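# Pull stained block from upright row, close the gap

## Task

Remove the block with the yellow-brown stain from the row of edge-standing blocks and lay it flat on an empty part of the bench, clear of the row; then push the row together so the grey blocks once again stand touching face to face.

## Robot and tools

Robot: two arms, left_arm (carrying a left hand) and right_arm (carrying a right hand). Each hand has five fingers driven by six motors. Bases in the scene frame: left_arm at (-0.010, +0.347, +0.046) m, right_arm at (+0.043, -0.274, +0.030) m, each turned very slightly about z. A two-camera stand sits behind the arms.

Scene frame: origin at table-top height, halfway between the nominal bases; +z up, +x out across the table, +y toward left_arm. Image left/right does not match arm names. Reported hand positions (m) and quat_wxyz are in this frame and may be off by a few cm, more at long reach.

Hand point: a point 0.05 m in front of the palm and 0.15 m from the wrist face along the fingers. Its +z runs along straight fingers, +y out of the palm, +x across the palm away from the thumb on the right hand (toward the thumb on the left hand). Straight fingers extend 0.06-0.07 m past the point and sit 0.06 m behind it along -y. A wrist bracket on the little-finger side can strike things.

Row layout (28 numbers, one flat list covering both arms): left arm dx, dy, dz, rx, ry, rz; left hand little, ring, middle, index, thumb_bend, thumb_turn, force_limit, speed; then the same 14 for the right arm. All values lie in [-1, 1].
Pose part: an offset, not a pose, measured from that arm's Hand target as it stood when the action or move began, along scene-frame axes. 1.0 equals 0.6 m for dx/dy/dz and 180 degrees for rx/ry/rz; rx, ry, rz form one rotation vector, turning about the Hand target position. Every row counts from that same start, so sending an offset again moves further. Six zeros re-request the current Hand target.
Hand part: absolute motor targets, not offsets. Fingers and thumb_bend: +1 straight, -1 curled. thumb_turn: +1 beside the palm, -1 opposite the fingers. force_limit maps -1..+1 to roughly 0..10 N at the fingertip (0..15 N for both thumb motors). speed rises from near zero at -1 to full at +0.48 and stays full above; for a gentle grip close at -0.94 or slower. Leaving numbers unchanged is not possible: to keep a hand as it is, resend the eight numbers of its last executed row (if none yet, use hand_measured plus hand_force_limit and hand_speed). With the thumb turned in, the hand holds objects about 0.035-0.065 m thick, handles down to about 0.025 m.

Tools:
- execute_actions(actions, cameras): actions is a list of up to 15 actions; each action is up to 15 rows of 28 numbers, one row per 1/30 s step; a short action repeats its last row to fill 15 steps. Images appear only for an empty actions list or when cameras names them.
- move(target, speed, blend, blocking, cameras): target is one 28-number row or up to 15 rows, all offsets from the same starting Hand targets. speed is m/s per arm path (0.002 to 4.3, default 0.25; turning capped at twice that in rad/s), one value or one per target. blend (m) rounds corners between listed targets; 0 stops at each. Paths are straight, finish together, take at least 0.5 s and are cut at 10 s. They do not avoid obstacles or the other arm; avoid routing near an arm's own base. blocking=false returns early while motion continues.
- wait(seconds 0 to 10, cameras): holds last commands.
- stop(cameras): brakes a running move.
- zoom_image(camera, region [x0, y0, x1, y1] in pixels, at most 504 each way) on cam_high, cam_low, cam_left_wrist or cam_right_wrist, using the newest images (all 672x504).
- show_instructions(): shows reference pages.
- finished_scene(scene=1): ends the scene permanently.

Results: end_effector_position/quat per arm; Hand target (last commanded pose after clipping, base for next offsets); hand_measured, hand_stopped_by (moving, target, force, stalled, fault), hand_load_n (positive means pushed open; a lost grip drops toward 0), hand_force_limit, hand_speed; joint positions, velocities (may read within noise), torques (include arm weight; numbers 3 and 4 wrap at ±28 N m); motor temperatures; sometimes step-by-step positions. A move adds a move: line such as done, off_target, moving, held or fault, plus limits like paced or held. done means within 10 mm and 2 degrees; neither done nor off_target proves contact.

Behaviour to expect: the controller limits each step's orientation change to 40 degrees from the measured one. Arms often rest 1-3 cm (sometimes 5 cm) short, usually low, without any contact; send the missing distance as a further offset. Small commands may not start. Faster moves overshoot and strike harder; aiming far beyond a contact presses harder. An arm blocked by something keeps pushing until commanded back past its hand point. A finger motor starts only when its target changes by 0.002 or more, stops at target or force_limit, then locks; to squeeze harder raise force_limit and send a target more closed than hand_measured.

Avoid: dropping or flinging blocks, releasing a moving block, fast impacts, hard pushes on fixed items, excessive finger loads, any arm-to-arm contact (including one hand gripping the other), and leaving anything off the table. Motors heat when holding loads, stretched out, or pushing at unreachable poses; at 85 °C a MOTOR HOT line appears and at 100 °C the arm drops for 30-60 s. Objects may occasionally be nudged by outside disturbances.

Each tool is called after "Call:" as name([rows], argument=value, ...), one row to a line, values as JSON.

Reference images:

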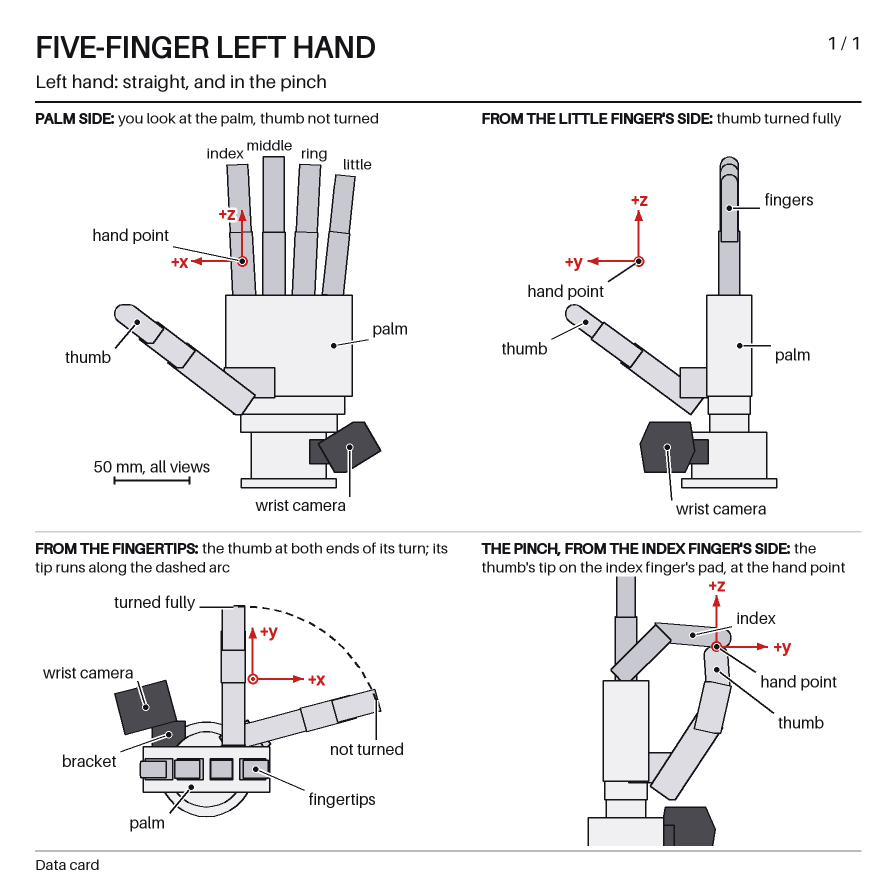

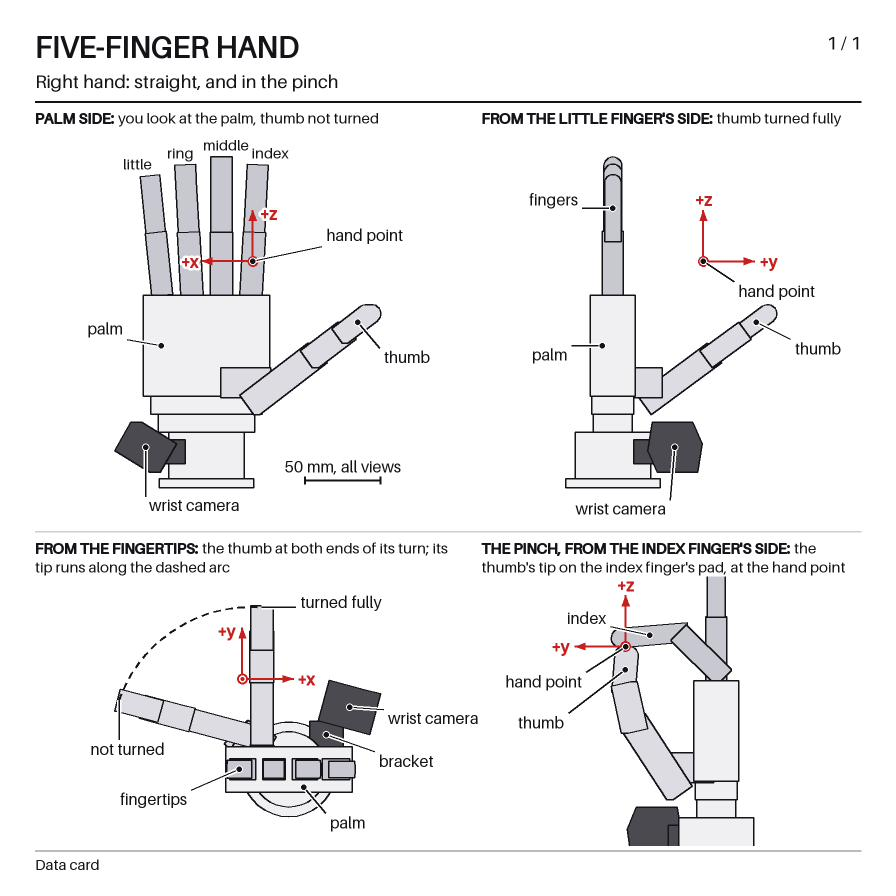

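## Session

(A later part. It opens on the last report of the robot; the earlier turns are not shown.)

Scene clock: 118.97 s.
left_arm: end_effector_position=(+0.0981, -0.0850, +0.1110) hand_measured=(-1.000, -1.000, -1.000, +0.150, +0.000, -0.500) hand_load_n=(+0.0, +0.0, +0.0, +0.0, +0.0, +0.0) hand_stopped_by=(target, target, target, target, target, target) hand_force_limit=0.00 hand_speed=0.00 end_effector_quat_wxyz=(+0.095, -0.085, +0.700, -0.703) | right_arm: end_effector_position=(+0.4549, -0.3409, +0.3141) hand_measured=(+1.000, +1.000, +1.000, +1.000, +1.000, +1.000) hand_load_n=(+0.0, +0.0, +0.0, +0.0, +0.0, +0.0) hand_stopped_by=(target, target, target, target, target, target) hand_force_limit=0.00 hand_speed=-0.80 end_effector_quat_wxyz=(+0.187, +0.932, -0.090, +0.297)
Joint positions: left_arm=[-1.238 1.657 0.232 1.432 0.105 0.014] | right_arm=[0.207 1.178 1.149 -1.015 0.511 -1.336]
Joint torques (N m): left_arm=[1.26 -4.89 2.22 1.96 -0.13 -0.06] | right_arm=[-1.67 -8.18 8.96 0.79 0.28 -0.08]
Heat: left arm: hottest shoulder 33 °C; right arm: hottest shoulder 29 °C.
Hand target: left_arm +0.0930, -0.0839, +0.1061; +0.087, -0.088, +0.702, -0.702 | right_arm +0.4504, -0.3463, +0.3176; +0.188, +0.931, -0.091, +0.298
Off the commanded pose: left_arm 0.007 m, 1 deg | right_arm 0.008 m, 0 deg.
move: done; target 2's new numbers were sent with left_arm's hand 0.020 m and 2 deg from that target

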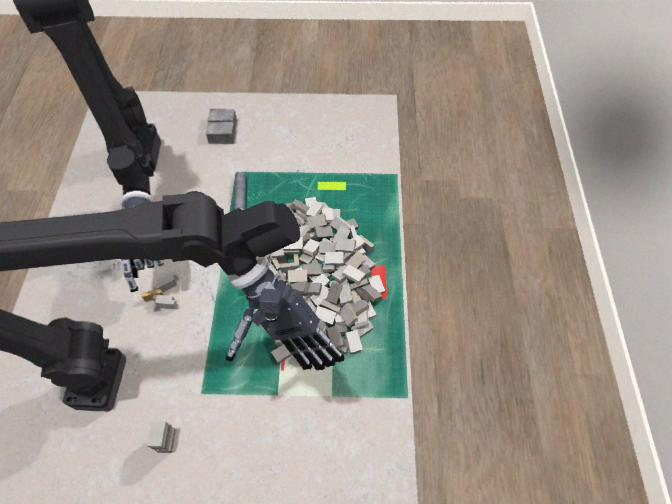

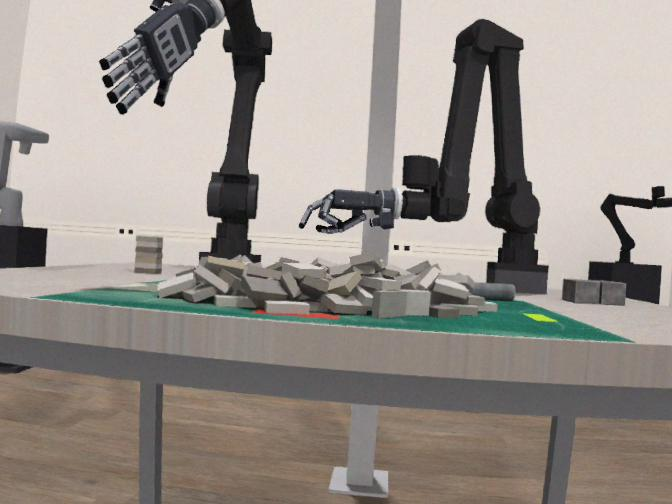

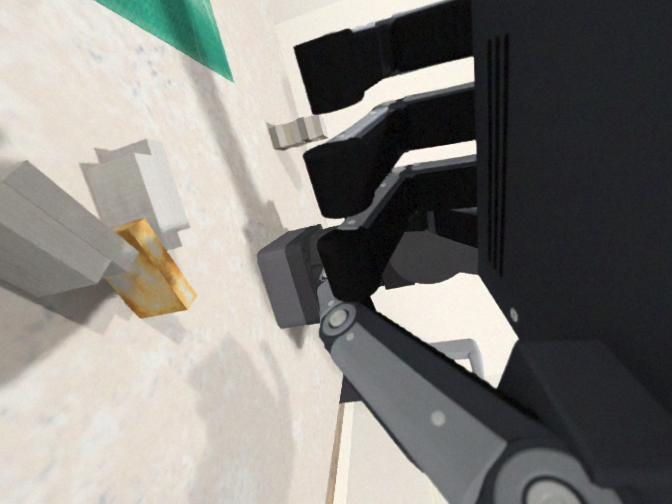

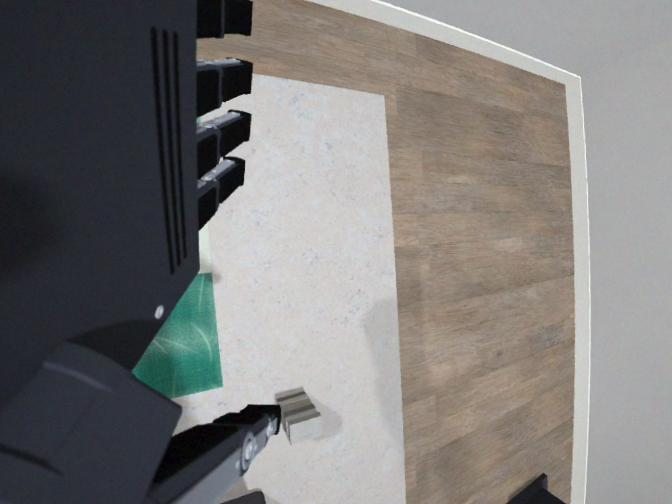

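Call:
move(target=[0.0092,-0.0102,-0.11,0,0,-0.027,1,1,-1,0.15,0,-0.25,0,0,0,0,0,0,0,0,1,1,1,1,1,1,0,-0.8], speed=0.08, cameras=["cam_high", "cam_left_wrist"])

Call:
zoom_image(camera="cam_high", region=[110, 250, 190, 320])

Call:
zoom_image(camera="cam_left_wrist", region=[160, 180, 400, 380])

Scene clock: 127.20 s.
left_arm: end_effector_position=(+0.0929, -0.0874, +0.0424) hand_measured=(+1.000, +1.000, -1.000, +0.150, +0.000, -0.250) hand_load_n=(+0.0, +0.0, +0.0, +0.0, +0.0, +0.0) hand_stopped_by=(target, target, target, target, target, target) hand_force_limit=0.00 hand_speed=0.00 end_effector_quat_wxyz=(+0.047, -0.059, +0.736, -0.673) | right_arm: end_effector_position=(+0.4549, -0.3409, +0.3141) hand_measured=(+1.000, +1.000, +1.000, +1.000, +1.000, +1.000) hand_load_n=(+0.0, +0.0, +0.0, +0.0, +0.0, +0.0) hand_stopped_by=(target, target, target, target, target, target) hand_force_limit=0.00 hand_speed=-0.80 end_effector_quat_wxyz=(+0.187, +0.932, -0.090, +0.297)
Joint positions: left_arm=[-1.184 1.929 0.289 1.547 0.264 0.013] | right_arm=[0.207 1.178 1.149 -1.015 0.511 -1.336]
Joint torques (N m): left_arm=[2.32 -6.48 1.68 1.89 0.08 0.21] | right_arm=[-1.73 -8.29 8.73 0.76 0.21 -0.09]
Heat: left arm: hottest shoulder 32 °C; right arm: hottest shoulder 29 °C.
Hand target: left_arm +0.0985, -0.0900, +0.0400; +0.058, -0.058, +0.705, -0.705 | right_arm +0.4504, -0.3463, +0.3176; +0.188, +0.931, -0.091, +0.298
Off the commanded pose: left_arm 0.007 m, 5 deg | right_arm 0.008 m, 0 deg.
joint sent to its limit (left arm) — joint 4 (wrist pitch), upper limit. The joint targets are off in orientation, not in position.
move: off_target (left_arm)
Images, in order (width x height): cam_high 672x504, cam_left_wrist 672x504.

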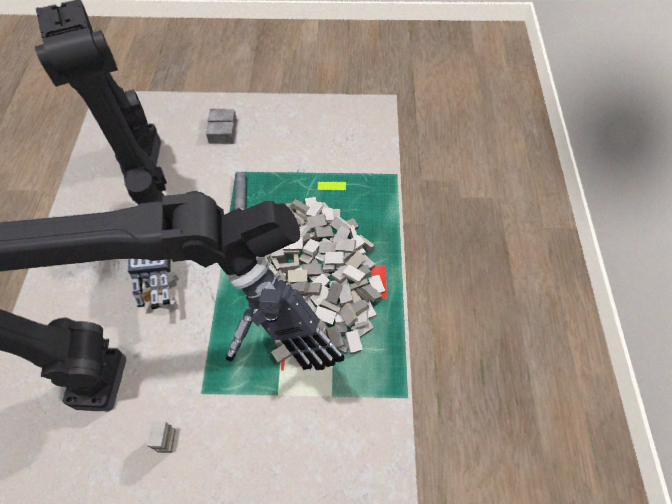

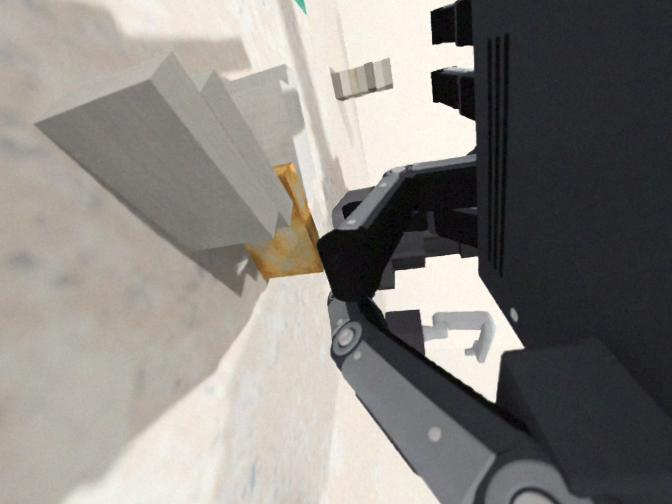

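Scaled by 6.300 from the camera's 672x504 image, which has a finer 960x720 frame.

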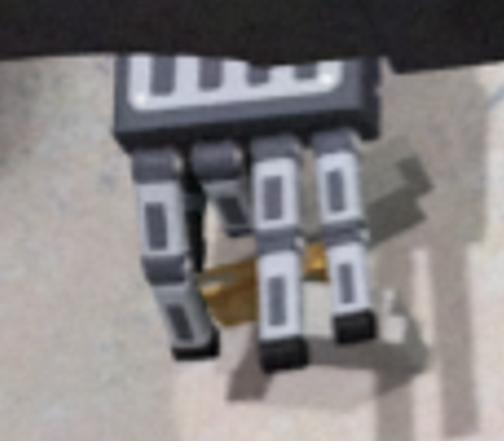

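Scaled by 2.100 from the camera's 672x504 image, which has a finer 960x720 frame.

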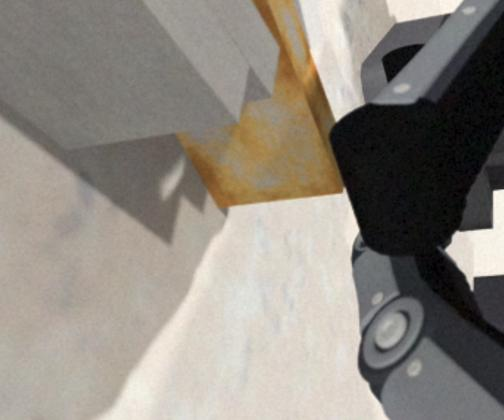

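Call:
move(target=[0.015,0.0025,0,0,0,0,1,1,1,0.15,0,-0.25,0,0,0,0,0,0,0,0,1,1,1,1,1,1,0,-0.8], speed=0.06, cameras=["cam_high", "cam_left_wrist"])

Call:
zoom_image(camera="cam_left_wrist", region=[200, 160, 440, 360])

Call:
zoom_image(camera="cam_high", region=[110, 250, 190, 320])

Scene clock: 131.80 s.
left_arm: end_effector_position=(+0.1023, -0.0873, +0.0470) hand_measured=(+1.000, +1.000, +1.000, +0.150, +0.000, -0.250) hand_load_n=(+0.0, +0.0, +0.0, +0.0, +0.0, +0.0) hand_stopped_by=(target, target, target, target, target, target) hand_force_limit=0.00 hand_speed=0.00 end_effector_quat_wxyz=(+0.048, -0.058, +0.729, -0.680) | right_arm: end_effector_position=(+0.4549, -0.3409, +0.3141) hand_measured=(+1.000, +1.000, +1.000, +1.000, +1.000, +1.000) hand_load_n=(+0.0, +0.0, +0.0, +0.0, +0.5, +0.0) hand_stopped_by=(target, target, target, target, target, target) hand_force_limit=0.00 hand_speed=-0.80 end_effector_quat_wxyz=(+0.187, +0.932, -0.090, +0.297)
Joint positions: left_arm=[-1.151 1.93 0.295 1.562 0.297 0.013] | right_arm=[0.207 1.178 1.149 -1.015 0.511 -1.336]
Joint torques (N m): left_arm=[2.14 -5.83 1.89 1.46 0.07 0.2] | right_arm=[-1.67 -7.94 8.94 0.77 0.26 -0.11]
Heat: left arm: hottest shoulder 32 °C; right arm: hottest shoulder 29 °C.
Hand target: left_arm +0.1075, -0.0885, +0.0400; +0.057, -0.058, +0.705, -0.705 | right_arm +0.4504, -0.3463, +0.3176; +0.188, +0.931, -0.091, +0.298
Off the commanded pose: left_arm 0.009 m, 4 deg | right_arm 0.008 m, 0 deg.
joint sent to its limit (left arm) — joint 4 (wrist pitch), upper limit. The joint targets are off in orientation, not in position.
move: off_target (left_arm)
Images, in order (width x height): cam_high 672x504, cam_left_wrist 672x504.

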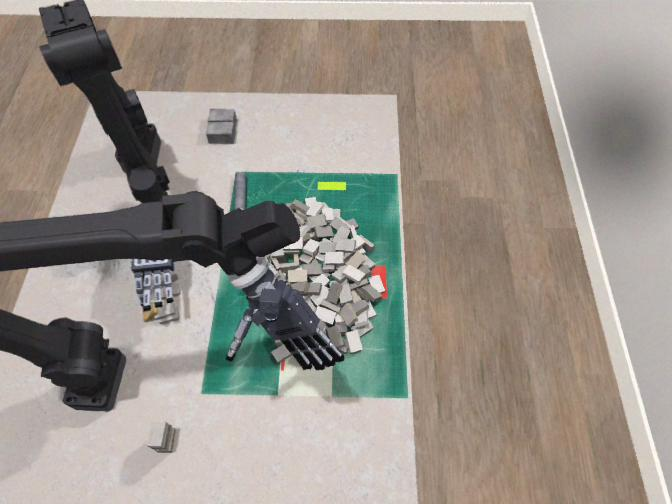

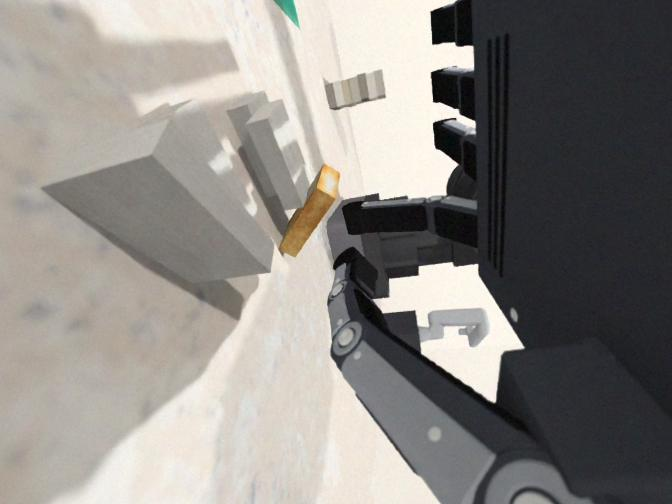

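Scaled by 2.100 from the camera's 672x504 image, which has a finer 960x720 frame.

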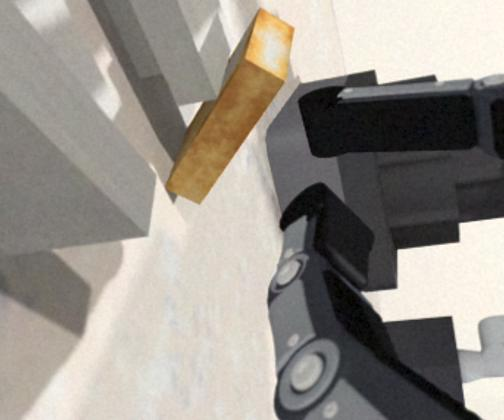

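Scaled by 6.300 from the camera's 672x504 image, which has a finer 960x720 frame.

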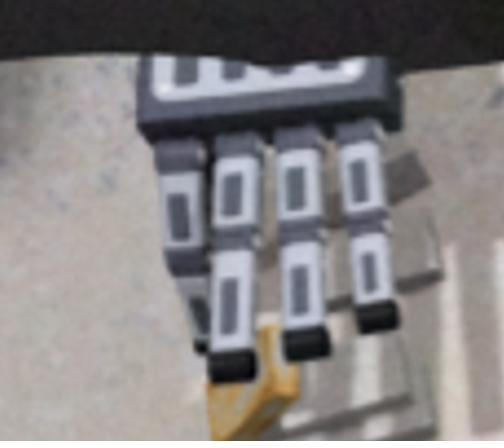

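Call:
move(target=[0,0.02,0.13,0,0,0,1,1,1,0.15,0,-0.25,0,0,0,0,0,0,0,0,1,1,1,1,1,1,0,-0.8], speed=0.15, cameras=["cam_high", "cam_left_wrist"])

Call:
zoom_image(camera="cam_high", region=[110, 250, 200, 330])

Call:
zoom_image(camera="cam_left_wrist", region=[0, 80, 240, 320])

Scene clock: 133.93 s.
left_arm: end_effector_position=(+0.1055, -0.0794, +0.1145) hand_measured=(+1.000, +1.000, +1.000, +0.150, +0.000, -0.250) hand_load_n=(+0.0, +0.0, +0.0, +0.0, +0.0, +0.0) hand_stopped_by=(target, target, target, target, target, target) hand_force_limit=0.00 hand_speed=0.00 end_effector_quat_wxyz=(+0.059, -0.051, +0.706, -0.704) | right_arm: end_effector_position=(+0.4549, -0.3409, +0.3141) hand_measured=(+1.000, +1.000, +1.000, +1.000, +1.000, +1.000) hand_load_n=(+0.0, +0.0, +0.0, +0.0, +0.0, +0.0) hand_stopped_by=(target, target, target, target, target, target) hand_force_limit=0.00 hand_speed=-0.80 end_effector_quat_wxyz=(+0.187, +0.932, -0.090, +0.297)
Joint positions: left_arm=[-1.13 1.626 0.246 1.378 0.312 0.011] | right_arm=[0.207 1.178 1.149 -1.015 0.511 -1.336]
Joint torques (N m): left_arm=[2.9 -7.59 2.33 1.07 0.07 -0.04] | right_arm=[-1.79 -8.23 8.85 0.84 0.23 -0.09]
Heat: left arm: hottest shoulder 32 °C; right arm: hottest shoulder 29 °C.
Hand target: left_arm +0.1074, -0.0766, +0.1181; +0.057, -0.058, +0.705, -0.705 | right_arm +0.4504, -0.3463, +0.3176; +0.188, +0.931, -0.091, +0.298
Off the commanded pose: left_arm 0.005 m, 1 deg | right_arm 0.008 m, 0 deg.
move: done
Images, in order (width x height): cam_high 672x504, cam_left_wrist 672x504.

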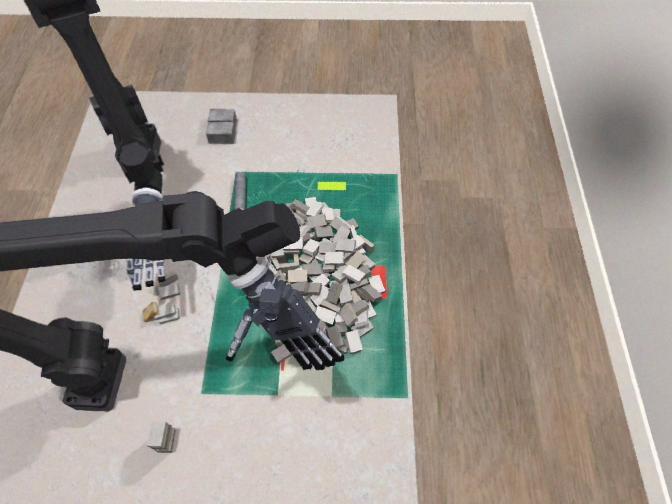

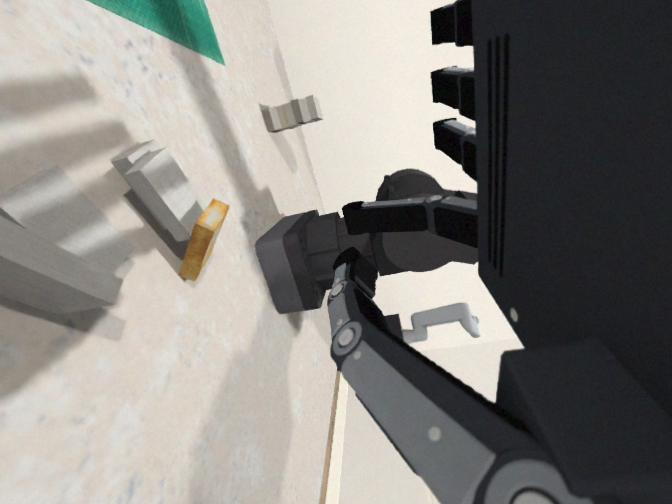

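Scaled by 5.600 from the camera's 672x504 image, which has a finer 960x720 frame.

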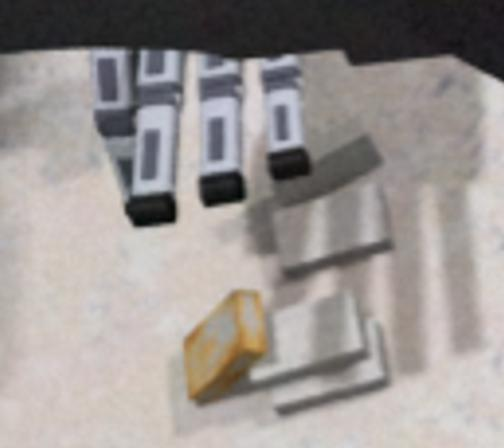

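Scaled by 2.100 from the camera's 672x504 image, which has a finer 960x720 frame.

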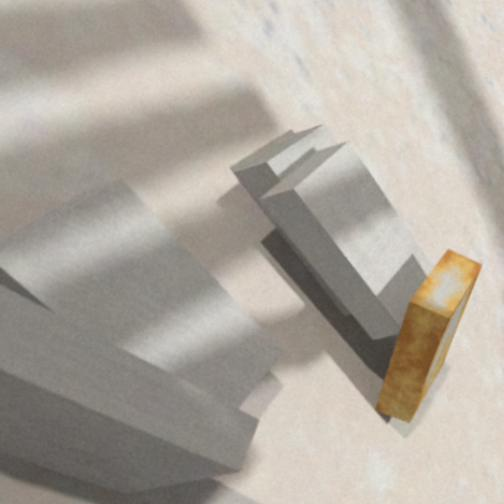

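Call:
move([
  [0.03,0.02,0.12,0,0,0,1,1,1,1,1,1,0,0,0,0,0,0,0,0,1,1,1,1,1,1,0,-0.8],
  [0.171,0.0777,0.1,0.4988,0.0403,-0.041,1,1,1,1,1,1,0,0,0,0,0,0,0,0,1,1,1,1,1,1,0,-0.8],
], speed=0.3, blend=[0.03, 0], cameras=["cam_high", "cam_left_wrist"])

Call:
zoom_image(camera="cam_high", region=[120, 260, 200, 340])

Call:
zoom_image(camera="cam_left_wrist", region=[330, 150, 500, 320])

Scene clock: 139.33 s.
left_arm: end_effector_position=(+0.2043, -0.0155, +0.1724) hand_measured=(+1.000, +1.000, +1.000, +1.000, +1.000, +1.000) hand_load_n=(+0.0, +0.0, +0.0, +0.0, +0.0, +0.0) hand_stopped_by=(target, target, target, target, target, target) hand_force_limit=0.00 hand_speed=0.00 end_effector_quat_wxyz=(-0.004, -0.011, +1.000, +0.006) | right_arm: end_effector_position=(+0.4549, -0.3409, +0.3141) hand_measured=(+1.000, +1.000, +1.000, +1.000, +1.000, +1.000) hand_load_n=(+0.0, +0.0, +0.0, +0.0, +0.0, +0.0) hand_stopped_by=(target, target, target, target, target, target) hand_force_limit=0.00 hand_speed=-0.80 end_effector_quat_wxyz=(+0.187, +0.932, -0.090, +0.297)
Joint positions: left_arm=[-1.067 1.667 1.383 -1.301 0.002 0.509] | right_arm=[0.207 1.178 1.149 -1.015 0.511 -1.336]
Joint torques (N m): left_arm=[1.55 -11.16 10.5 -0.34 -0.11 0.21] | right_arm=[-1.73 -7.77 8.9 0.76 0.23 -0.07]
Heat: left arm: hottest shoulder 32 °C; right arm: hottest shoulder 29 °C.
Hand target: left_arm +0.2101, -0.0300, +0.1780; +0.000, +0.000, +1.000, +0.000 | right_arm +0.4504, -0.3463, +0.3176; +0.188, +0.931, -0.091, +0.298
Off the commanded pose: left_arm 0.017 m, 2 deg | right_arm 0.008 m, 0 deg.
move: off_target (left_arm)
Images, in order (width x height): cam_high 672x504, cam_left_wrist 672x504.

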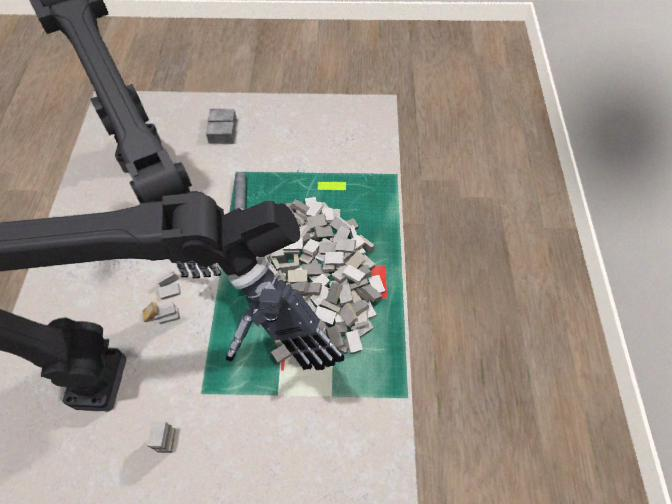

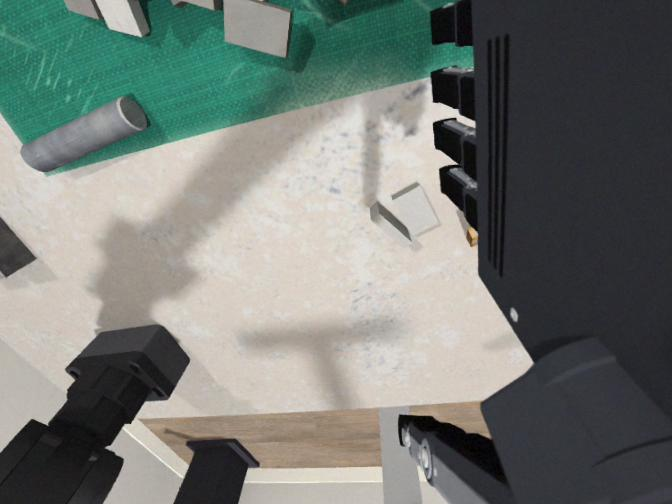

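Scaled by 6.300 from the camera's 672x504 image, which has a finer 960x720 frame.

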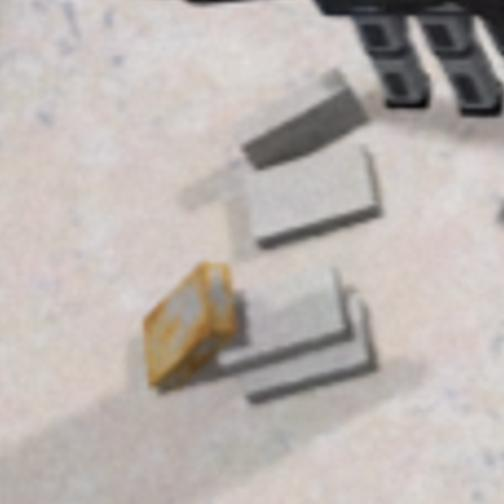

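Scaled by 2.965 from the camera's 672x504 image, which has a finer 960x720 frame.

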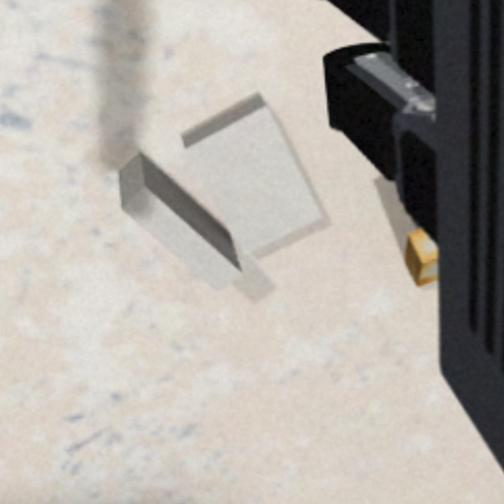

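Call:
move(target=[-0.01,-0.13,0.02,0,0,0,1,1,1,1,1,1,0,0,0,0,0,0,0,0,1,1,1,1,1,1,0,-0.8], speed=0.3, cameras=["cam_left_wrist"])

Call:
zoom_image(camera="cam_left_wrist", region=[280, 130, 500, 320])

Scene clock: 143.93 s.
left_arm: end_effector_position=(+0.1972, -0.0950, +0.1872) hand_measured=(+1.000, +1.000, +1.000, +1.000, +1.000, +1.000) hand_load_n=(+0.0, +0.0, +0.0, +0.0, +0.0, +0.0) hand_stopped_by=(target, target, target, target, target, target) hand_force_limit=0.00 hand_speed=0.00 end_effector_quat_wxyz=(-0.003, +0.009, +1.000, +0.005) | right_arm: end_effector_position=(+0.4549, -0.3409, +0.3141) hand_measured=(+1.000, +1.000, +1.000, +1.000, +1.000, +1.000) hand_load_n=(+0.0, +0.0, +0.0, +0.0, +0.0, +0.0) hand_stopped_by=(target, target, target, target, target, target) hand_force_limit=0.00 hand_speed=-0.80 end_effector_quat_wxyz=(+0.187, +0.932, -0.090, +0.297)
Joint positions: left_arm=[-1.155 1.827 1.64 -1.395 0.001 0.46] | right_arm=[0.207 1.178 1.149 -1.015 0.511 -1.336]
Joint torques (N m): left_arm=[2.08 -13.57 10.88 -0.28 -0.09 -0.04] | right_arm=[-1.49 -8 8.81 0.83 0.24 -0.1]
Heat: left arm: hottest shoulder 32 °C; right arm: hottest shoulder 29 °C.
Hand target: left_arm +0.2040, -0.1078, +0.1900; +0.000, +0.000, +1.000, +0.000 | right_arm +0.4504, -0.3463, +0.3176; +0.188, +0.931, -0.091, +0.298
Off the commanded pose: left_arm 0.015 m, 1 deg | right_arm 0.008 m, 0 deg.
move: off_target (left_arm)
Images, in order (width x height): cam_left_wrist 672x504.

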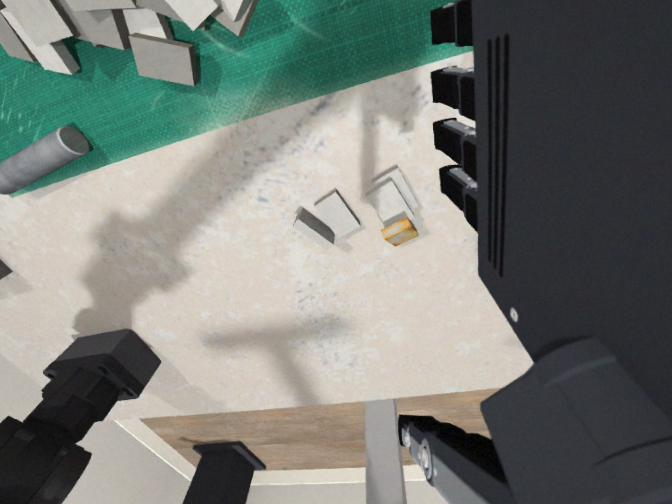

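Scaled by 2.291 from the camera's 672x504 image, which has a finer 960x720 frame.

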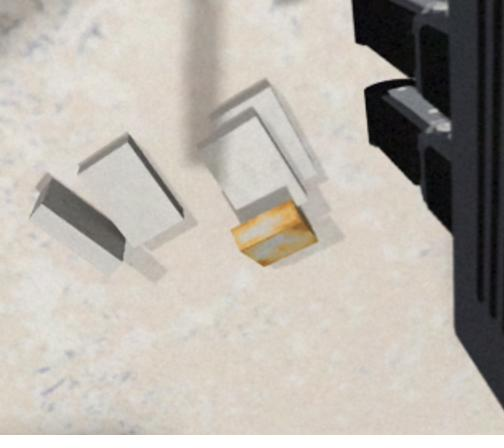

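Call:
zoom_image(camera="cam_left_wrist", region=[285, 155, 435, 265])

Scaled by 3.360 from the camera's 672x504 image, which has a finer 960x720 frame.

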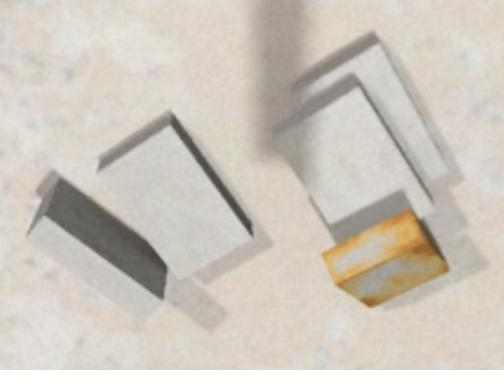

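Call:
move(target=[-0.06,0.06,-0.125,0,0,0,1,1,1,1,1,1,0,0,0,0,0,0,0,0,1,1,1,1,1,1,0,-0.8], speed=0.15, cameras=["cam_left_wrist", "cam_high"])

Call:
zoom_image(camera="cam_left_wrist", region=[330, 130, 500, 300])

Call:
zoom_image(camera="cam_high", region=[120, 260, 200, 340])

Scene clock: 170.70 s.
left_arm: end_effector_position=(+0.1705, -0.0687, +0.1084) hand_measured=(+1.000, +1.000, +1.000, +1.000, +1.000, +1.000) hand_load_n=(+0.0, +0.0, +0.0, +0.0, +0.0, +0.0) hand_stopped_by=(target, target, target, target, target, target) hand_force_limit=0.00 hand_speed=0.00 end_effector_quat_wxyz=(-0.006, +0.004, +1.000, +0.011) | right_arm: end_effector_position=(+0.4549, -0.3409, +0.3141) hand_measured=(+1.000, +1.000, +1.000, +1.000, +1.000, +1.000) hand_load_n=(+0.0, +0.0, +0.0, +0.0, +0.0, +0.0) hand_stopped_by=(target, target, target, target, target, target) hand_force_limit=0.00 hand_speed=-0.80 end_effector_quat_wxyz=(+0.187, +0.932, -0.090, +0.297)
Joint positions: left_arm=[-1.179 1.809 1.396 -1.181 0.001 0.427] | right_arm=[0.207 1.178 1.149 -1.015 0.511 -1.336]
Joint torques (N m): left_arm=[1.61 -15.44 6.54 0.39 -0.11 -0.05] | right_arm=[-1.79 -7.18 8.96 0.73 0.23 -0.12]
Heat: left arm: hottest shoulder 33 °C; right arm: hottest shoulder 29 °C.
Hand target: left_arm +0.1682, -0.0719, +0.1150; +0.000, +0.000, +1.000, +0.000 | right_arm +0.4504, -0.3463, +0.3176; +0.188, +0.931, -0.091, +0.298
Off the commanded pose: left_arm 0.008 m, 1 deg | right_arm 0.008 m, 0 deg.
move: done
Images, in order (width x height): cam_high 672x504, cam_left_wrist 672x504.

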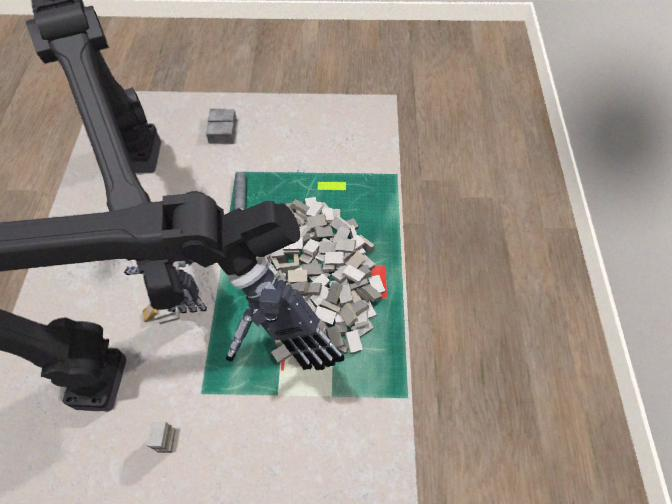

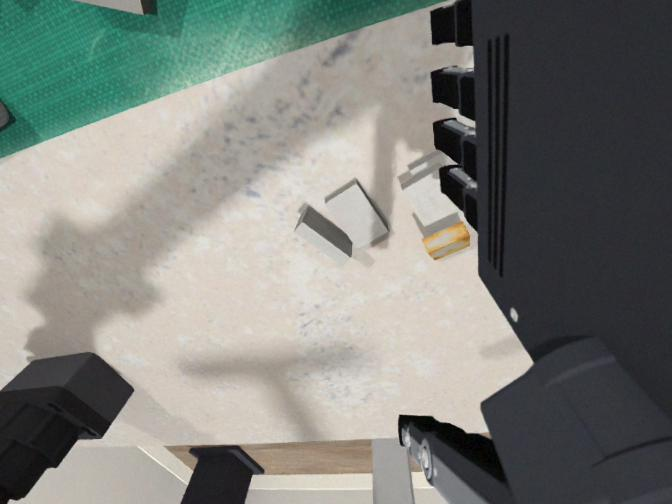

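Scaled by 2.965 from the camera's 672x504 image, which has a finer 960x720 frame.

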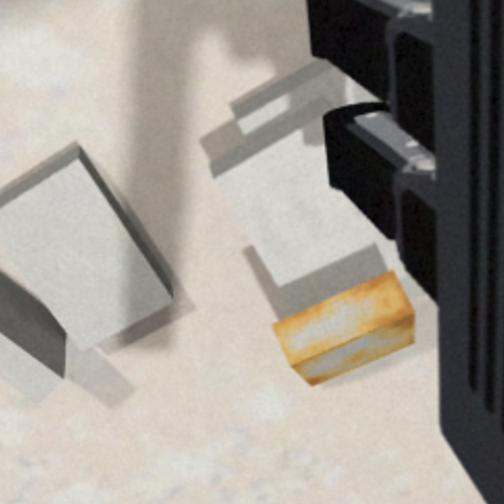

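Scaled by 6.300 from the camera's 672x504 image, which has a finer 960x720 frame.

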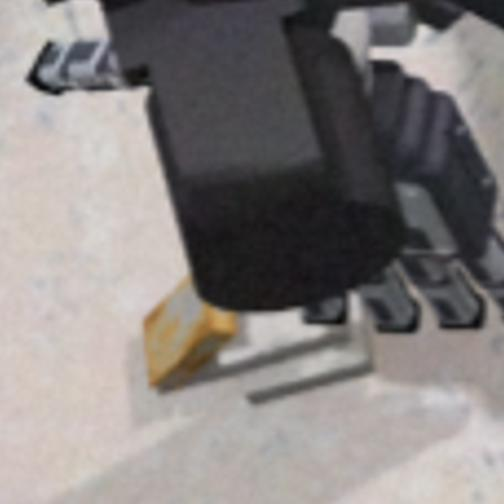

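Call:
zoom_image(camera="cam_high", region=[134, 294, 174, 330])

Call:
zoom_image(camera="cam_left_wrist", region=[410, 205, 480, 275])

Scaled by 12.600 from the camera's 672x504 image, which has a finer 960x720 frame.

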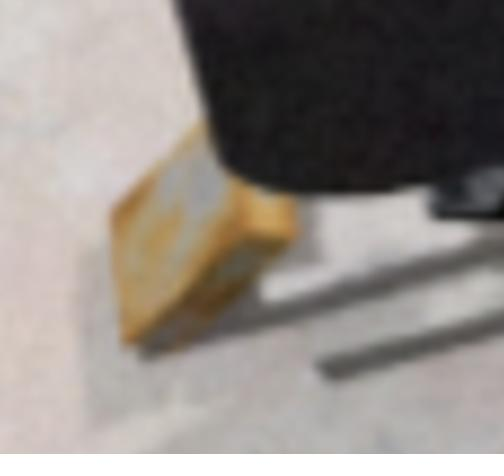

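Scaled by 7.200 from the camera's 672x504 image, which has a finer 960x720 frame.

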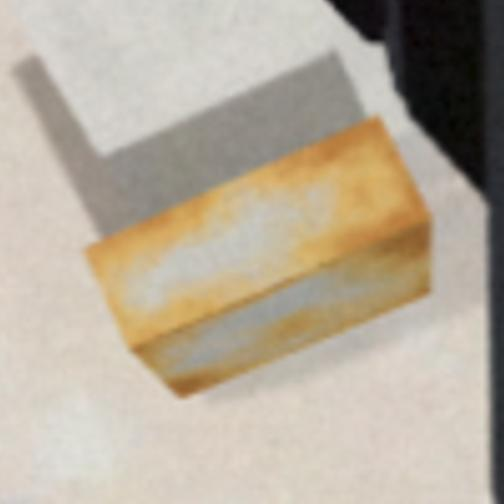

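Call:
move([
  [-0.04,0.007,-0.009,0,0,0,1,1,1,1,1,1,0,0,0,0,0,0,0,0,1,1,1,1,1,1,0,-0.8],
  [-0.12,0.007,-0.009,0,0,0,1,1,1,1,1,1,0,0,0,0,0,0,0,0,1,1,1,1,1,1,0,-0.8],
], speed=[0.08, 0.05], cameras=["cam_left_wrist", "cam_high"])

Call:
zoom_image(camera="cam_left_wrist", region=[280, 100, 500, 320])

Call:
zoom_image(camera="cam_high", region=[110, 260, 190, 340])

Scene clock: 177.83 s.
left_arm: end_effector_position=(+0.1003, -0.0652, +0.1033) hand_measured=(+1.000, +1.000, +1.000, +1.000, +1.000, +1.000) hand_load_n=(+0.0, +0.0, +0.0, +0.0, -0.5, +0.0) hand_stopped_by=(target, target, target, target, target, target) hand_force_limit=0.00 hand_speed=0.00 end_effector_quat_wxyz=(-0.003, +0.003, +1.000, +0.011) | right_arm: end_effector_position=(+0.4549, -0.3409, +0.3141) hand_measured=(+1.000, +1.000, +1.000, +1.000, +1.000, +1.000) hand_load_n=(+0.0, +0.0, +0.0, +0.0, +0.0, +0.0) hand_stopped_by=(target, target, target, target, target, target) hand_force_limit=0.00 hand_speed=-0.80 end_effector_quat_wxyz=(+0.187, +0.932, -0.090, +0.297)
Joint positions: left_arm=[-1.307 1.749 1.296 -1.141 0 0.298] | right_arm=[0.207 1.178 1.149 -1.015 0.511 -1.336]
Joint torques (N m): left_arm=[1.2 -14.74 6.04 0.05 -0.07 -0.06] | right_arm=[-2.49 -8.12 9.03 0.7 0.27 -0.08]
Heat: left arm: hottest shoulder 33 °C; right arm: hottest shoulder 29 °C.
Hand target: left_arm +0.0960, -0.0676, +0.1096; +0.000, +0.000, +1.000, +0.000 | right_arm +0.4504, -0.3463, +0.3176; +0.188, +0.931, -0.091, +0.298
Off the commanded pose: left_arm 0.008 m, 1 deg | right_arm 0.008 m, 0 deg.
move: done
Images, in order (width x height): cam_high 672x504, cam_left_wrist 672x504.

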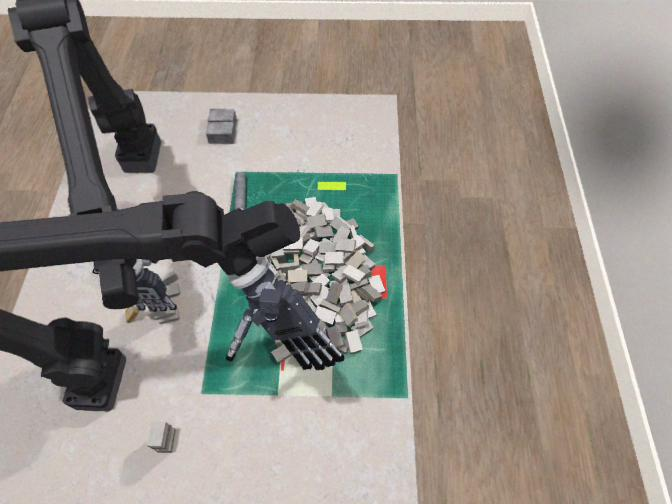

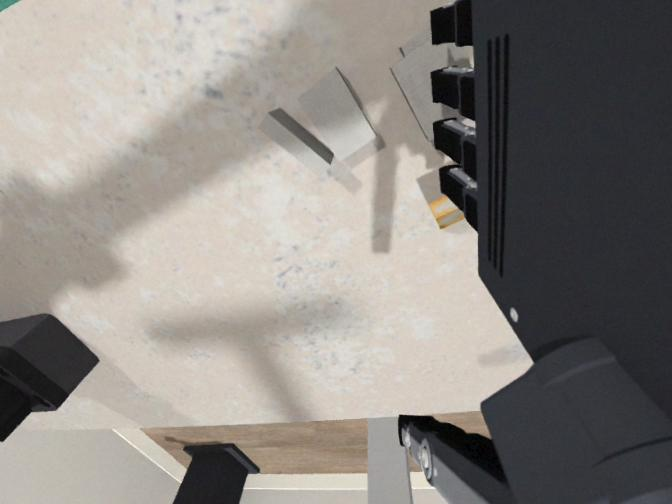

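Scaled by 2.291 from the camera's 672x504 image, which has a finer 960x720 frame.

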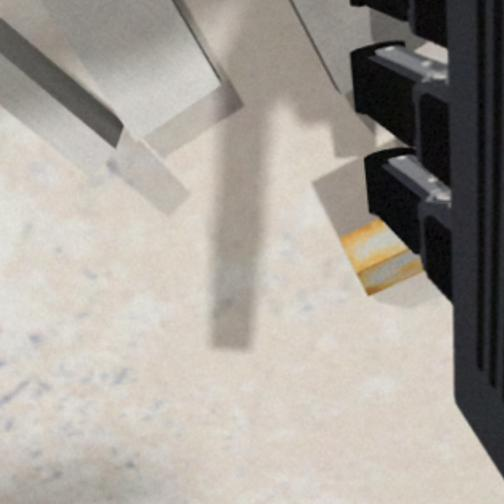

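Scaled by 6.300 from the camera's 672x504 image, which has a finer 960x720 frame.

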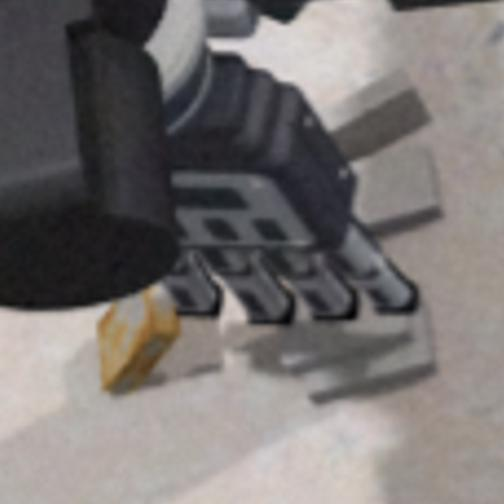

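Call:
move(target=[-0.06,0.0,0,0,0,0,1,1,1,1,1,1,0,0,0,0,0,0,0,0,1,1,1,1,1,1,0,-0.8], speed=0.05, cameras=["cam_left_wrist", "cam_high"])

Call:
zoom_image(camera="cam_high", region=[100, 270, 180, 340])

Call:
zoom_image(camera="cam_left_wrist", region=[380, 100, 500, 260])

Scene clock: 180.10 s.
left_arm: end_effector_position=(+0.0654, -0.0658, +0.1048) hand_measured=(+1.000, +1.000, +1.000, +1.000, +1.000, +1.000) hand_load_n=(+0.0, +0.0, +0.0, -0.5, +0.0, +0.0) hand_stopped_by=(target, target, target, target, target, target) hand_force_limit=0.00 hand_speed=0.00 end_effector_quat_wxyz=(-0.002, +0.002, +1.000, +0.010) | right_arm: end_effector_position=(+0.4549, -0.3409, +0.3141) hand_measured=(+1.000, +1.000, +1.000, +1.000, +1.000, +1.000) hand_load_n=(+0.0, +0.0, +0.0, +0.0, +0.0, +0.0) hand_stopped_by=(target, target, target, target, target, target) hand_force_limit=0.00 hand_speed=-0.80 end_effector_quat_wxyz=(+0.187, +0.932, -0.090, +0.297)
Joint positions: left_arm=[-1.376 1.726 1.268 -1.134 -0.001 0.227] | right_arm=[0.207 1.178 1.149 -1.015 0.511 -1.336]
Joint torques (N m): left_arm=[2.02 -14.1 6.12 0.28 -0.02 -0.09] | right_arm=[-1.26 -8.29 8.92 0.87 0.21 -0.05]
Heat: left arm: hottest shoulder 33 °C; right arm: hottest shoulder 29 °C.
Hand target: left_arm +0.0601, -0.0677, +0.1097; +0.000, +0.000, +1.000, +0.000 | right_arm +0.4504, -0.3463, +0.3176; +0.188, +0.931, -0.091, +0.298
Off the commanded pose: left_arm 0.007 m, 1 deg | right_arm 0.008 m, 0 deg.
move: done
Images, in order (width x height): cam_high 672x504, cam_left_wrist 672x504.

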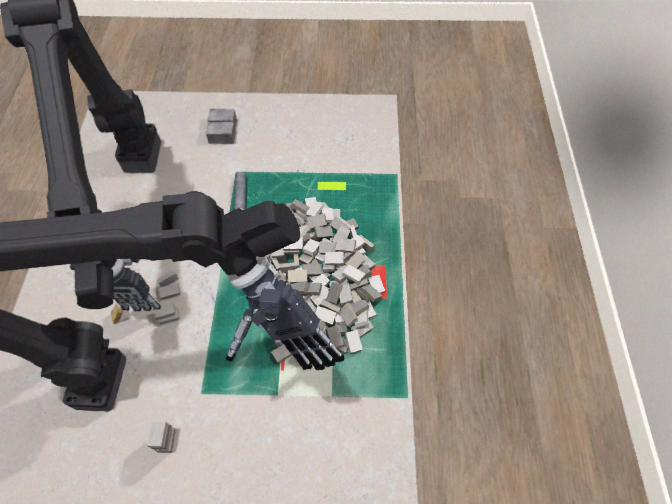

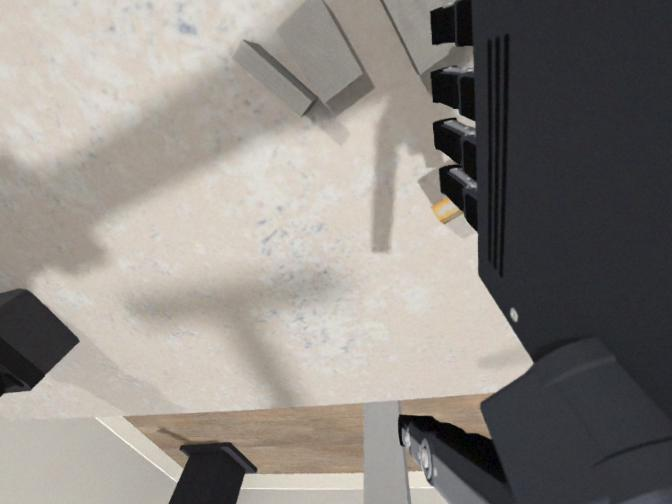

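Scaled by 6.300 from the camera's 672x504 image, which has a finer 960x720 frame.

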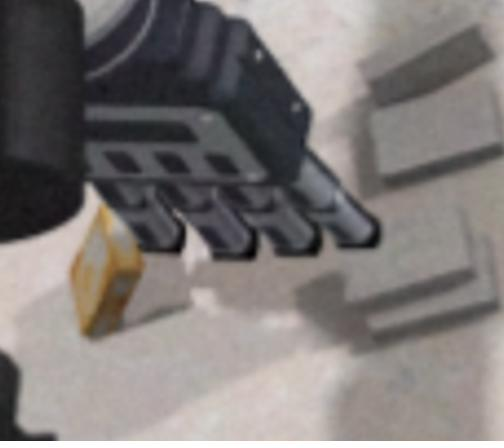

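Scaled by 3.150 from the camera's 672x504 image, which has a finer 960x720 frame.

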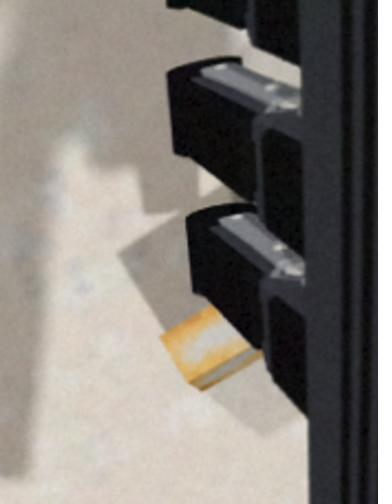

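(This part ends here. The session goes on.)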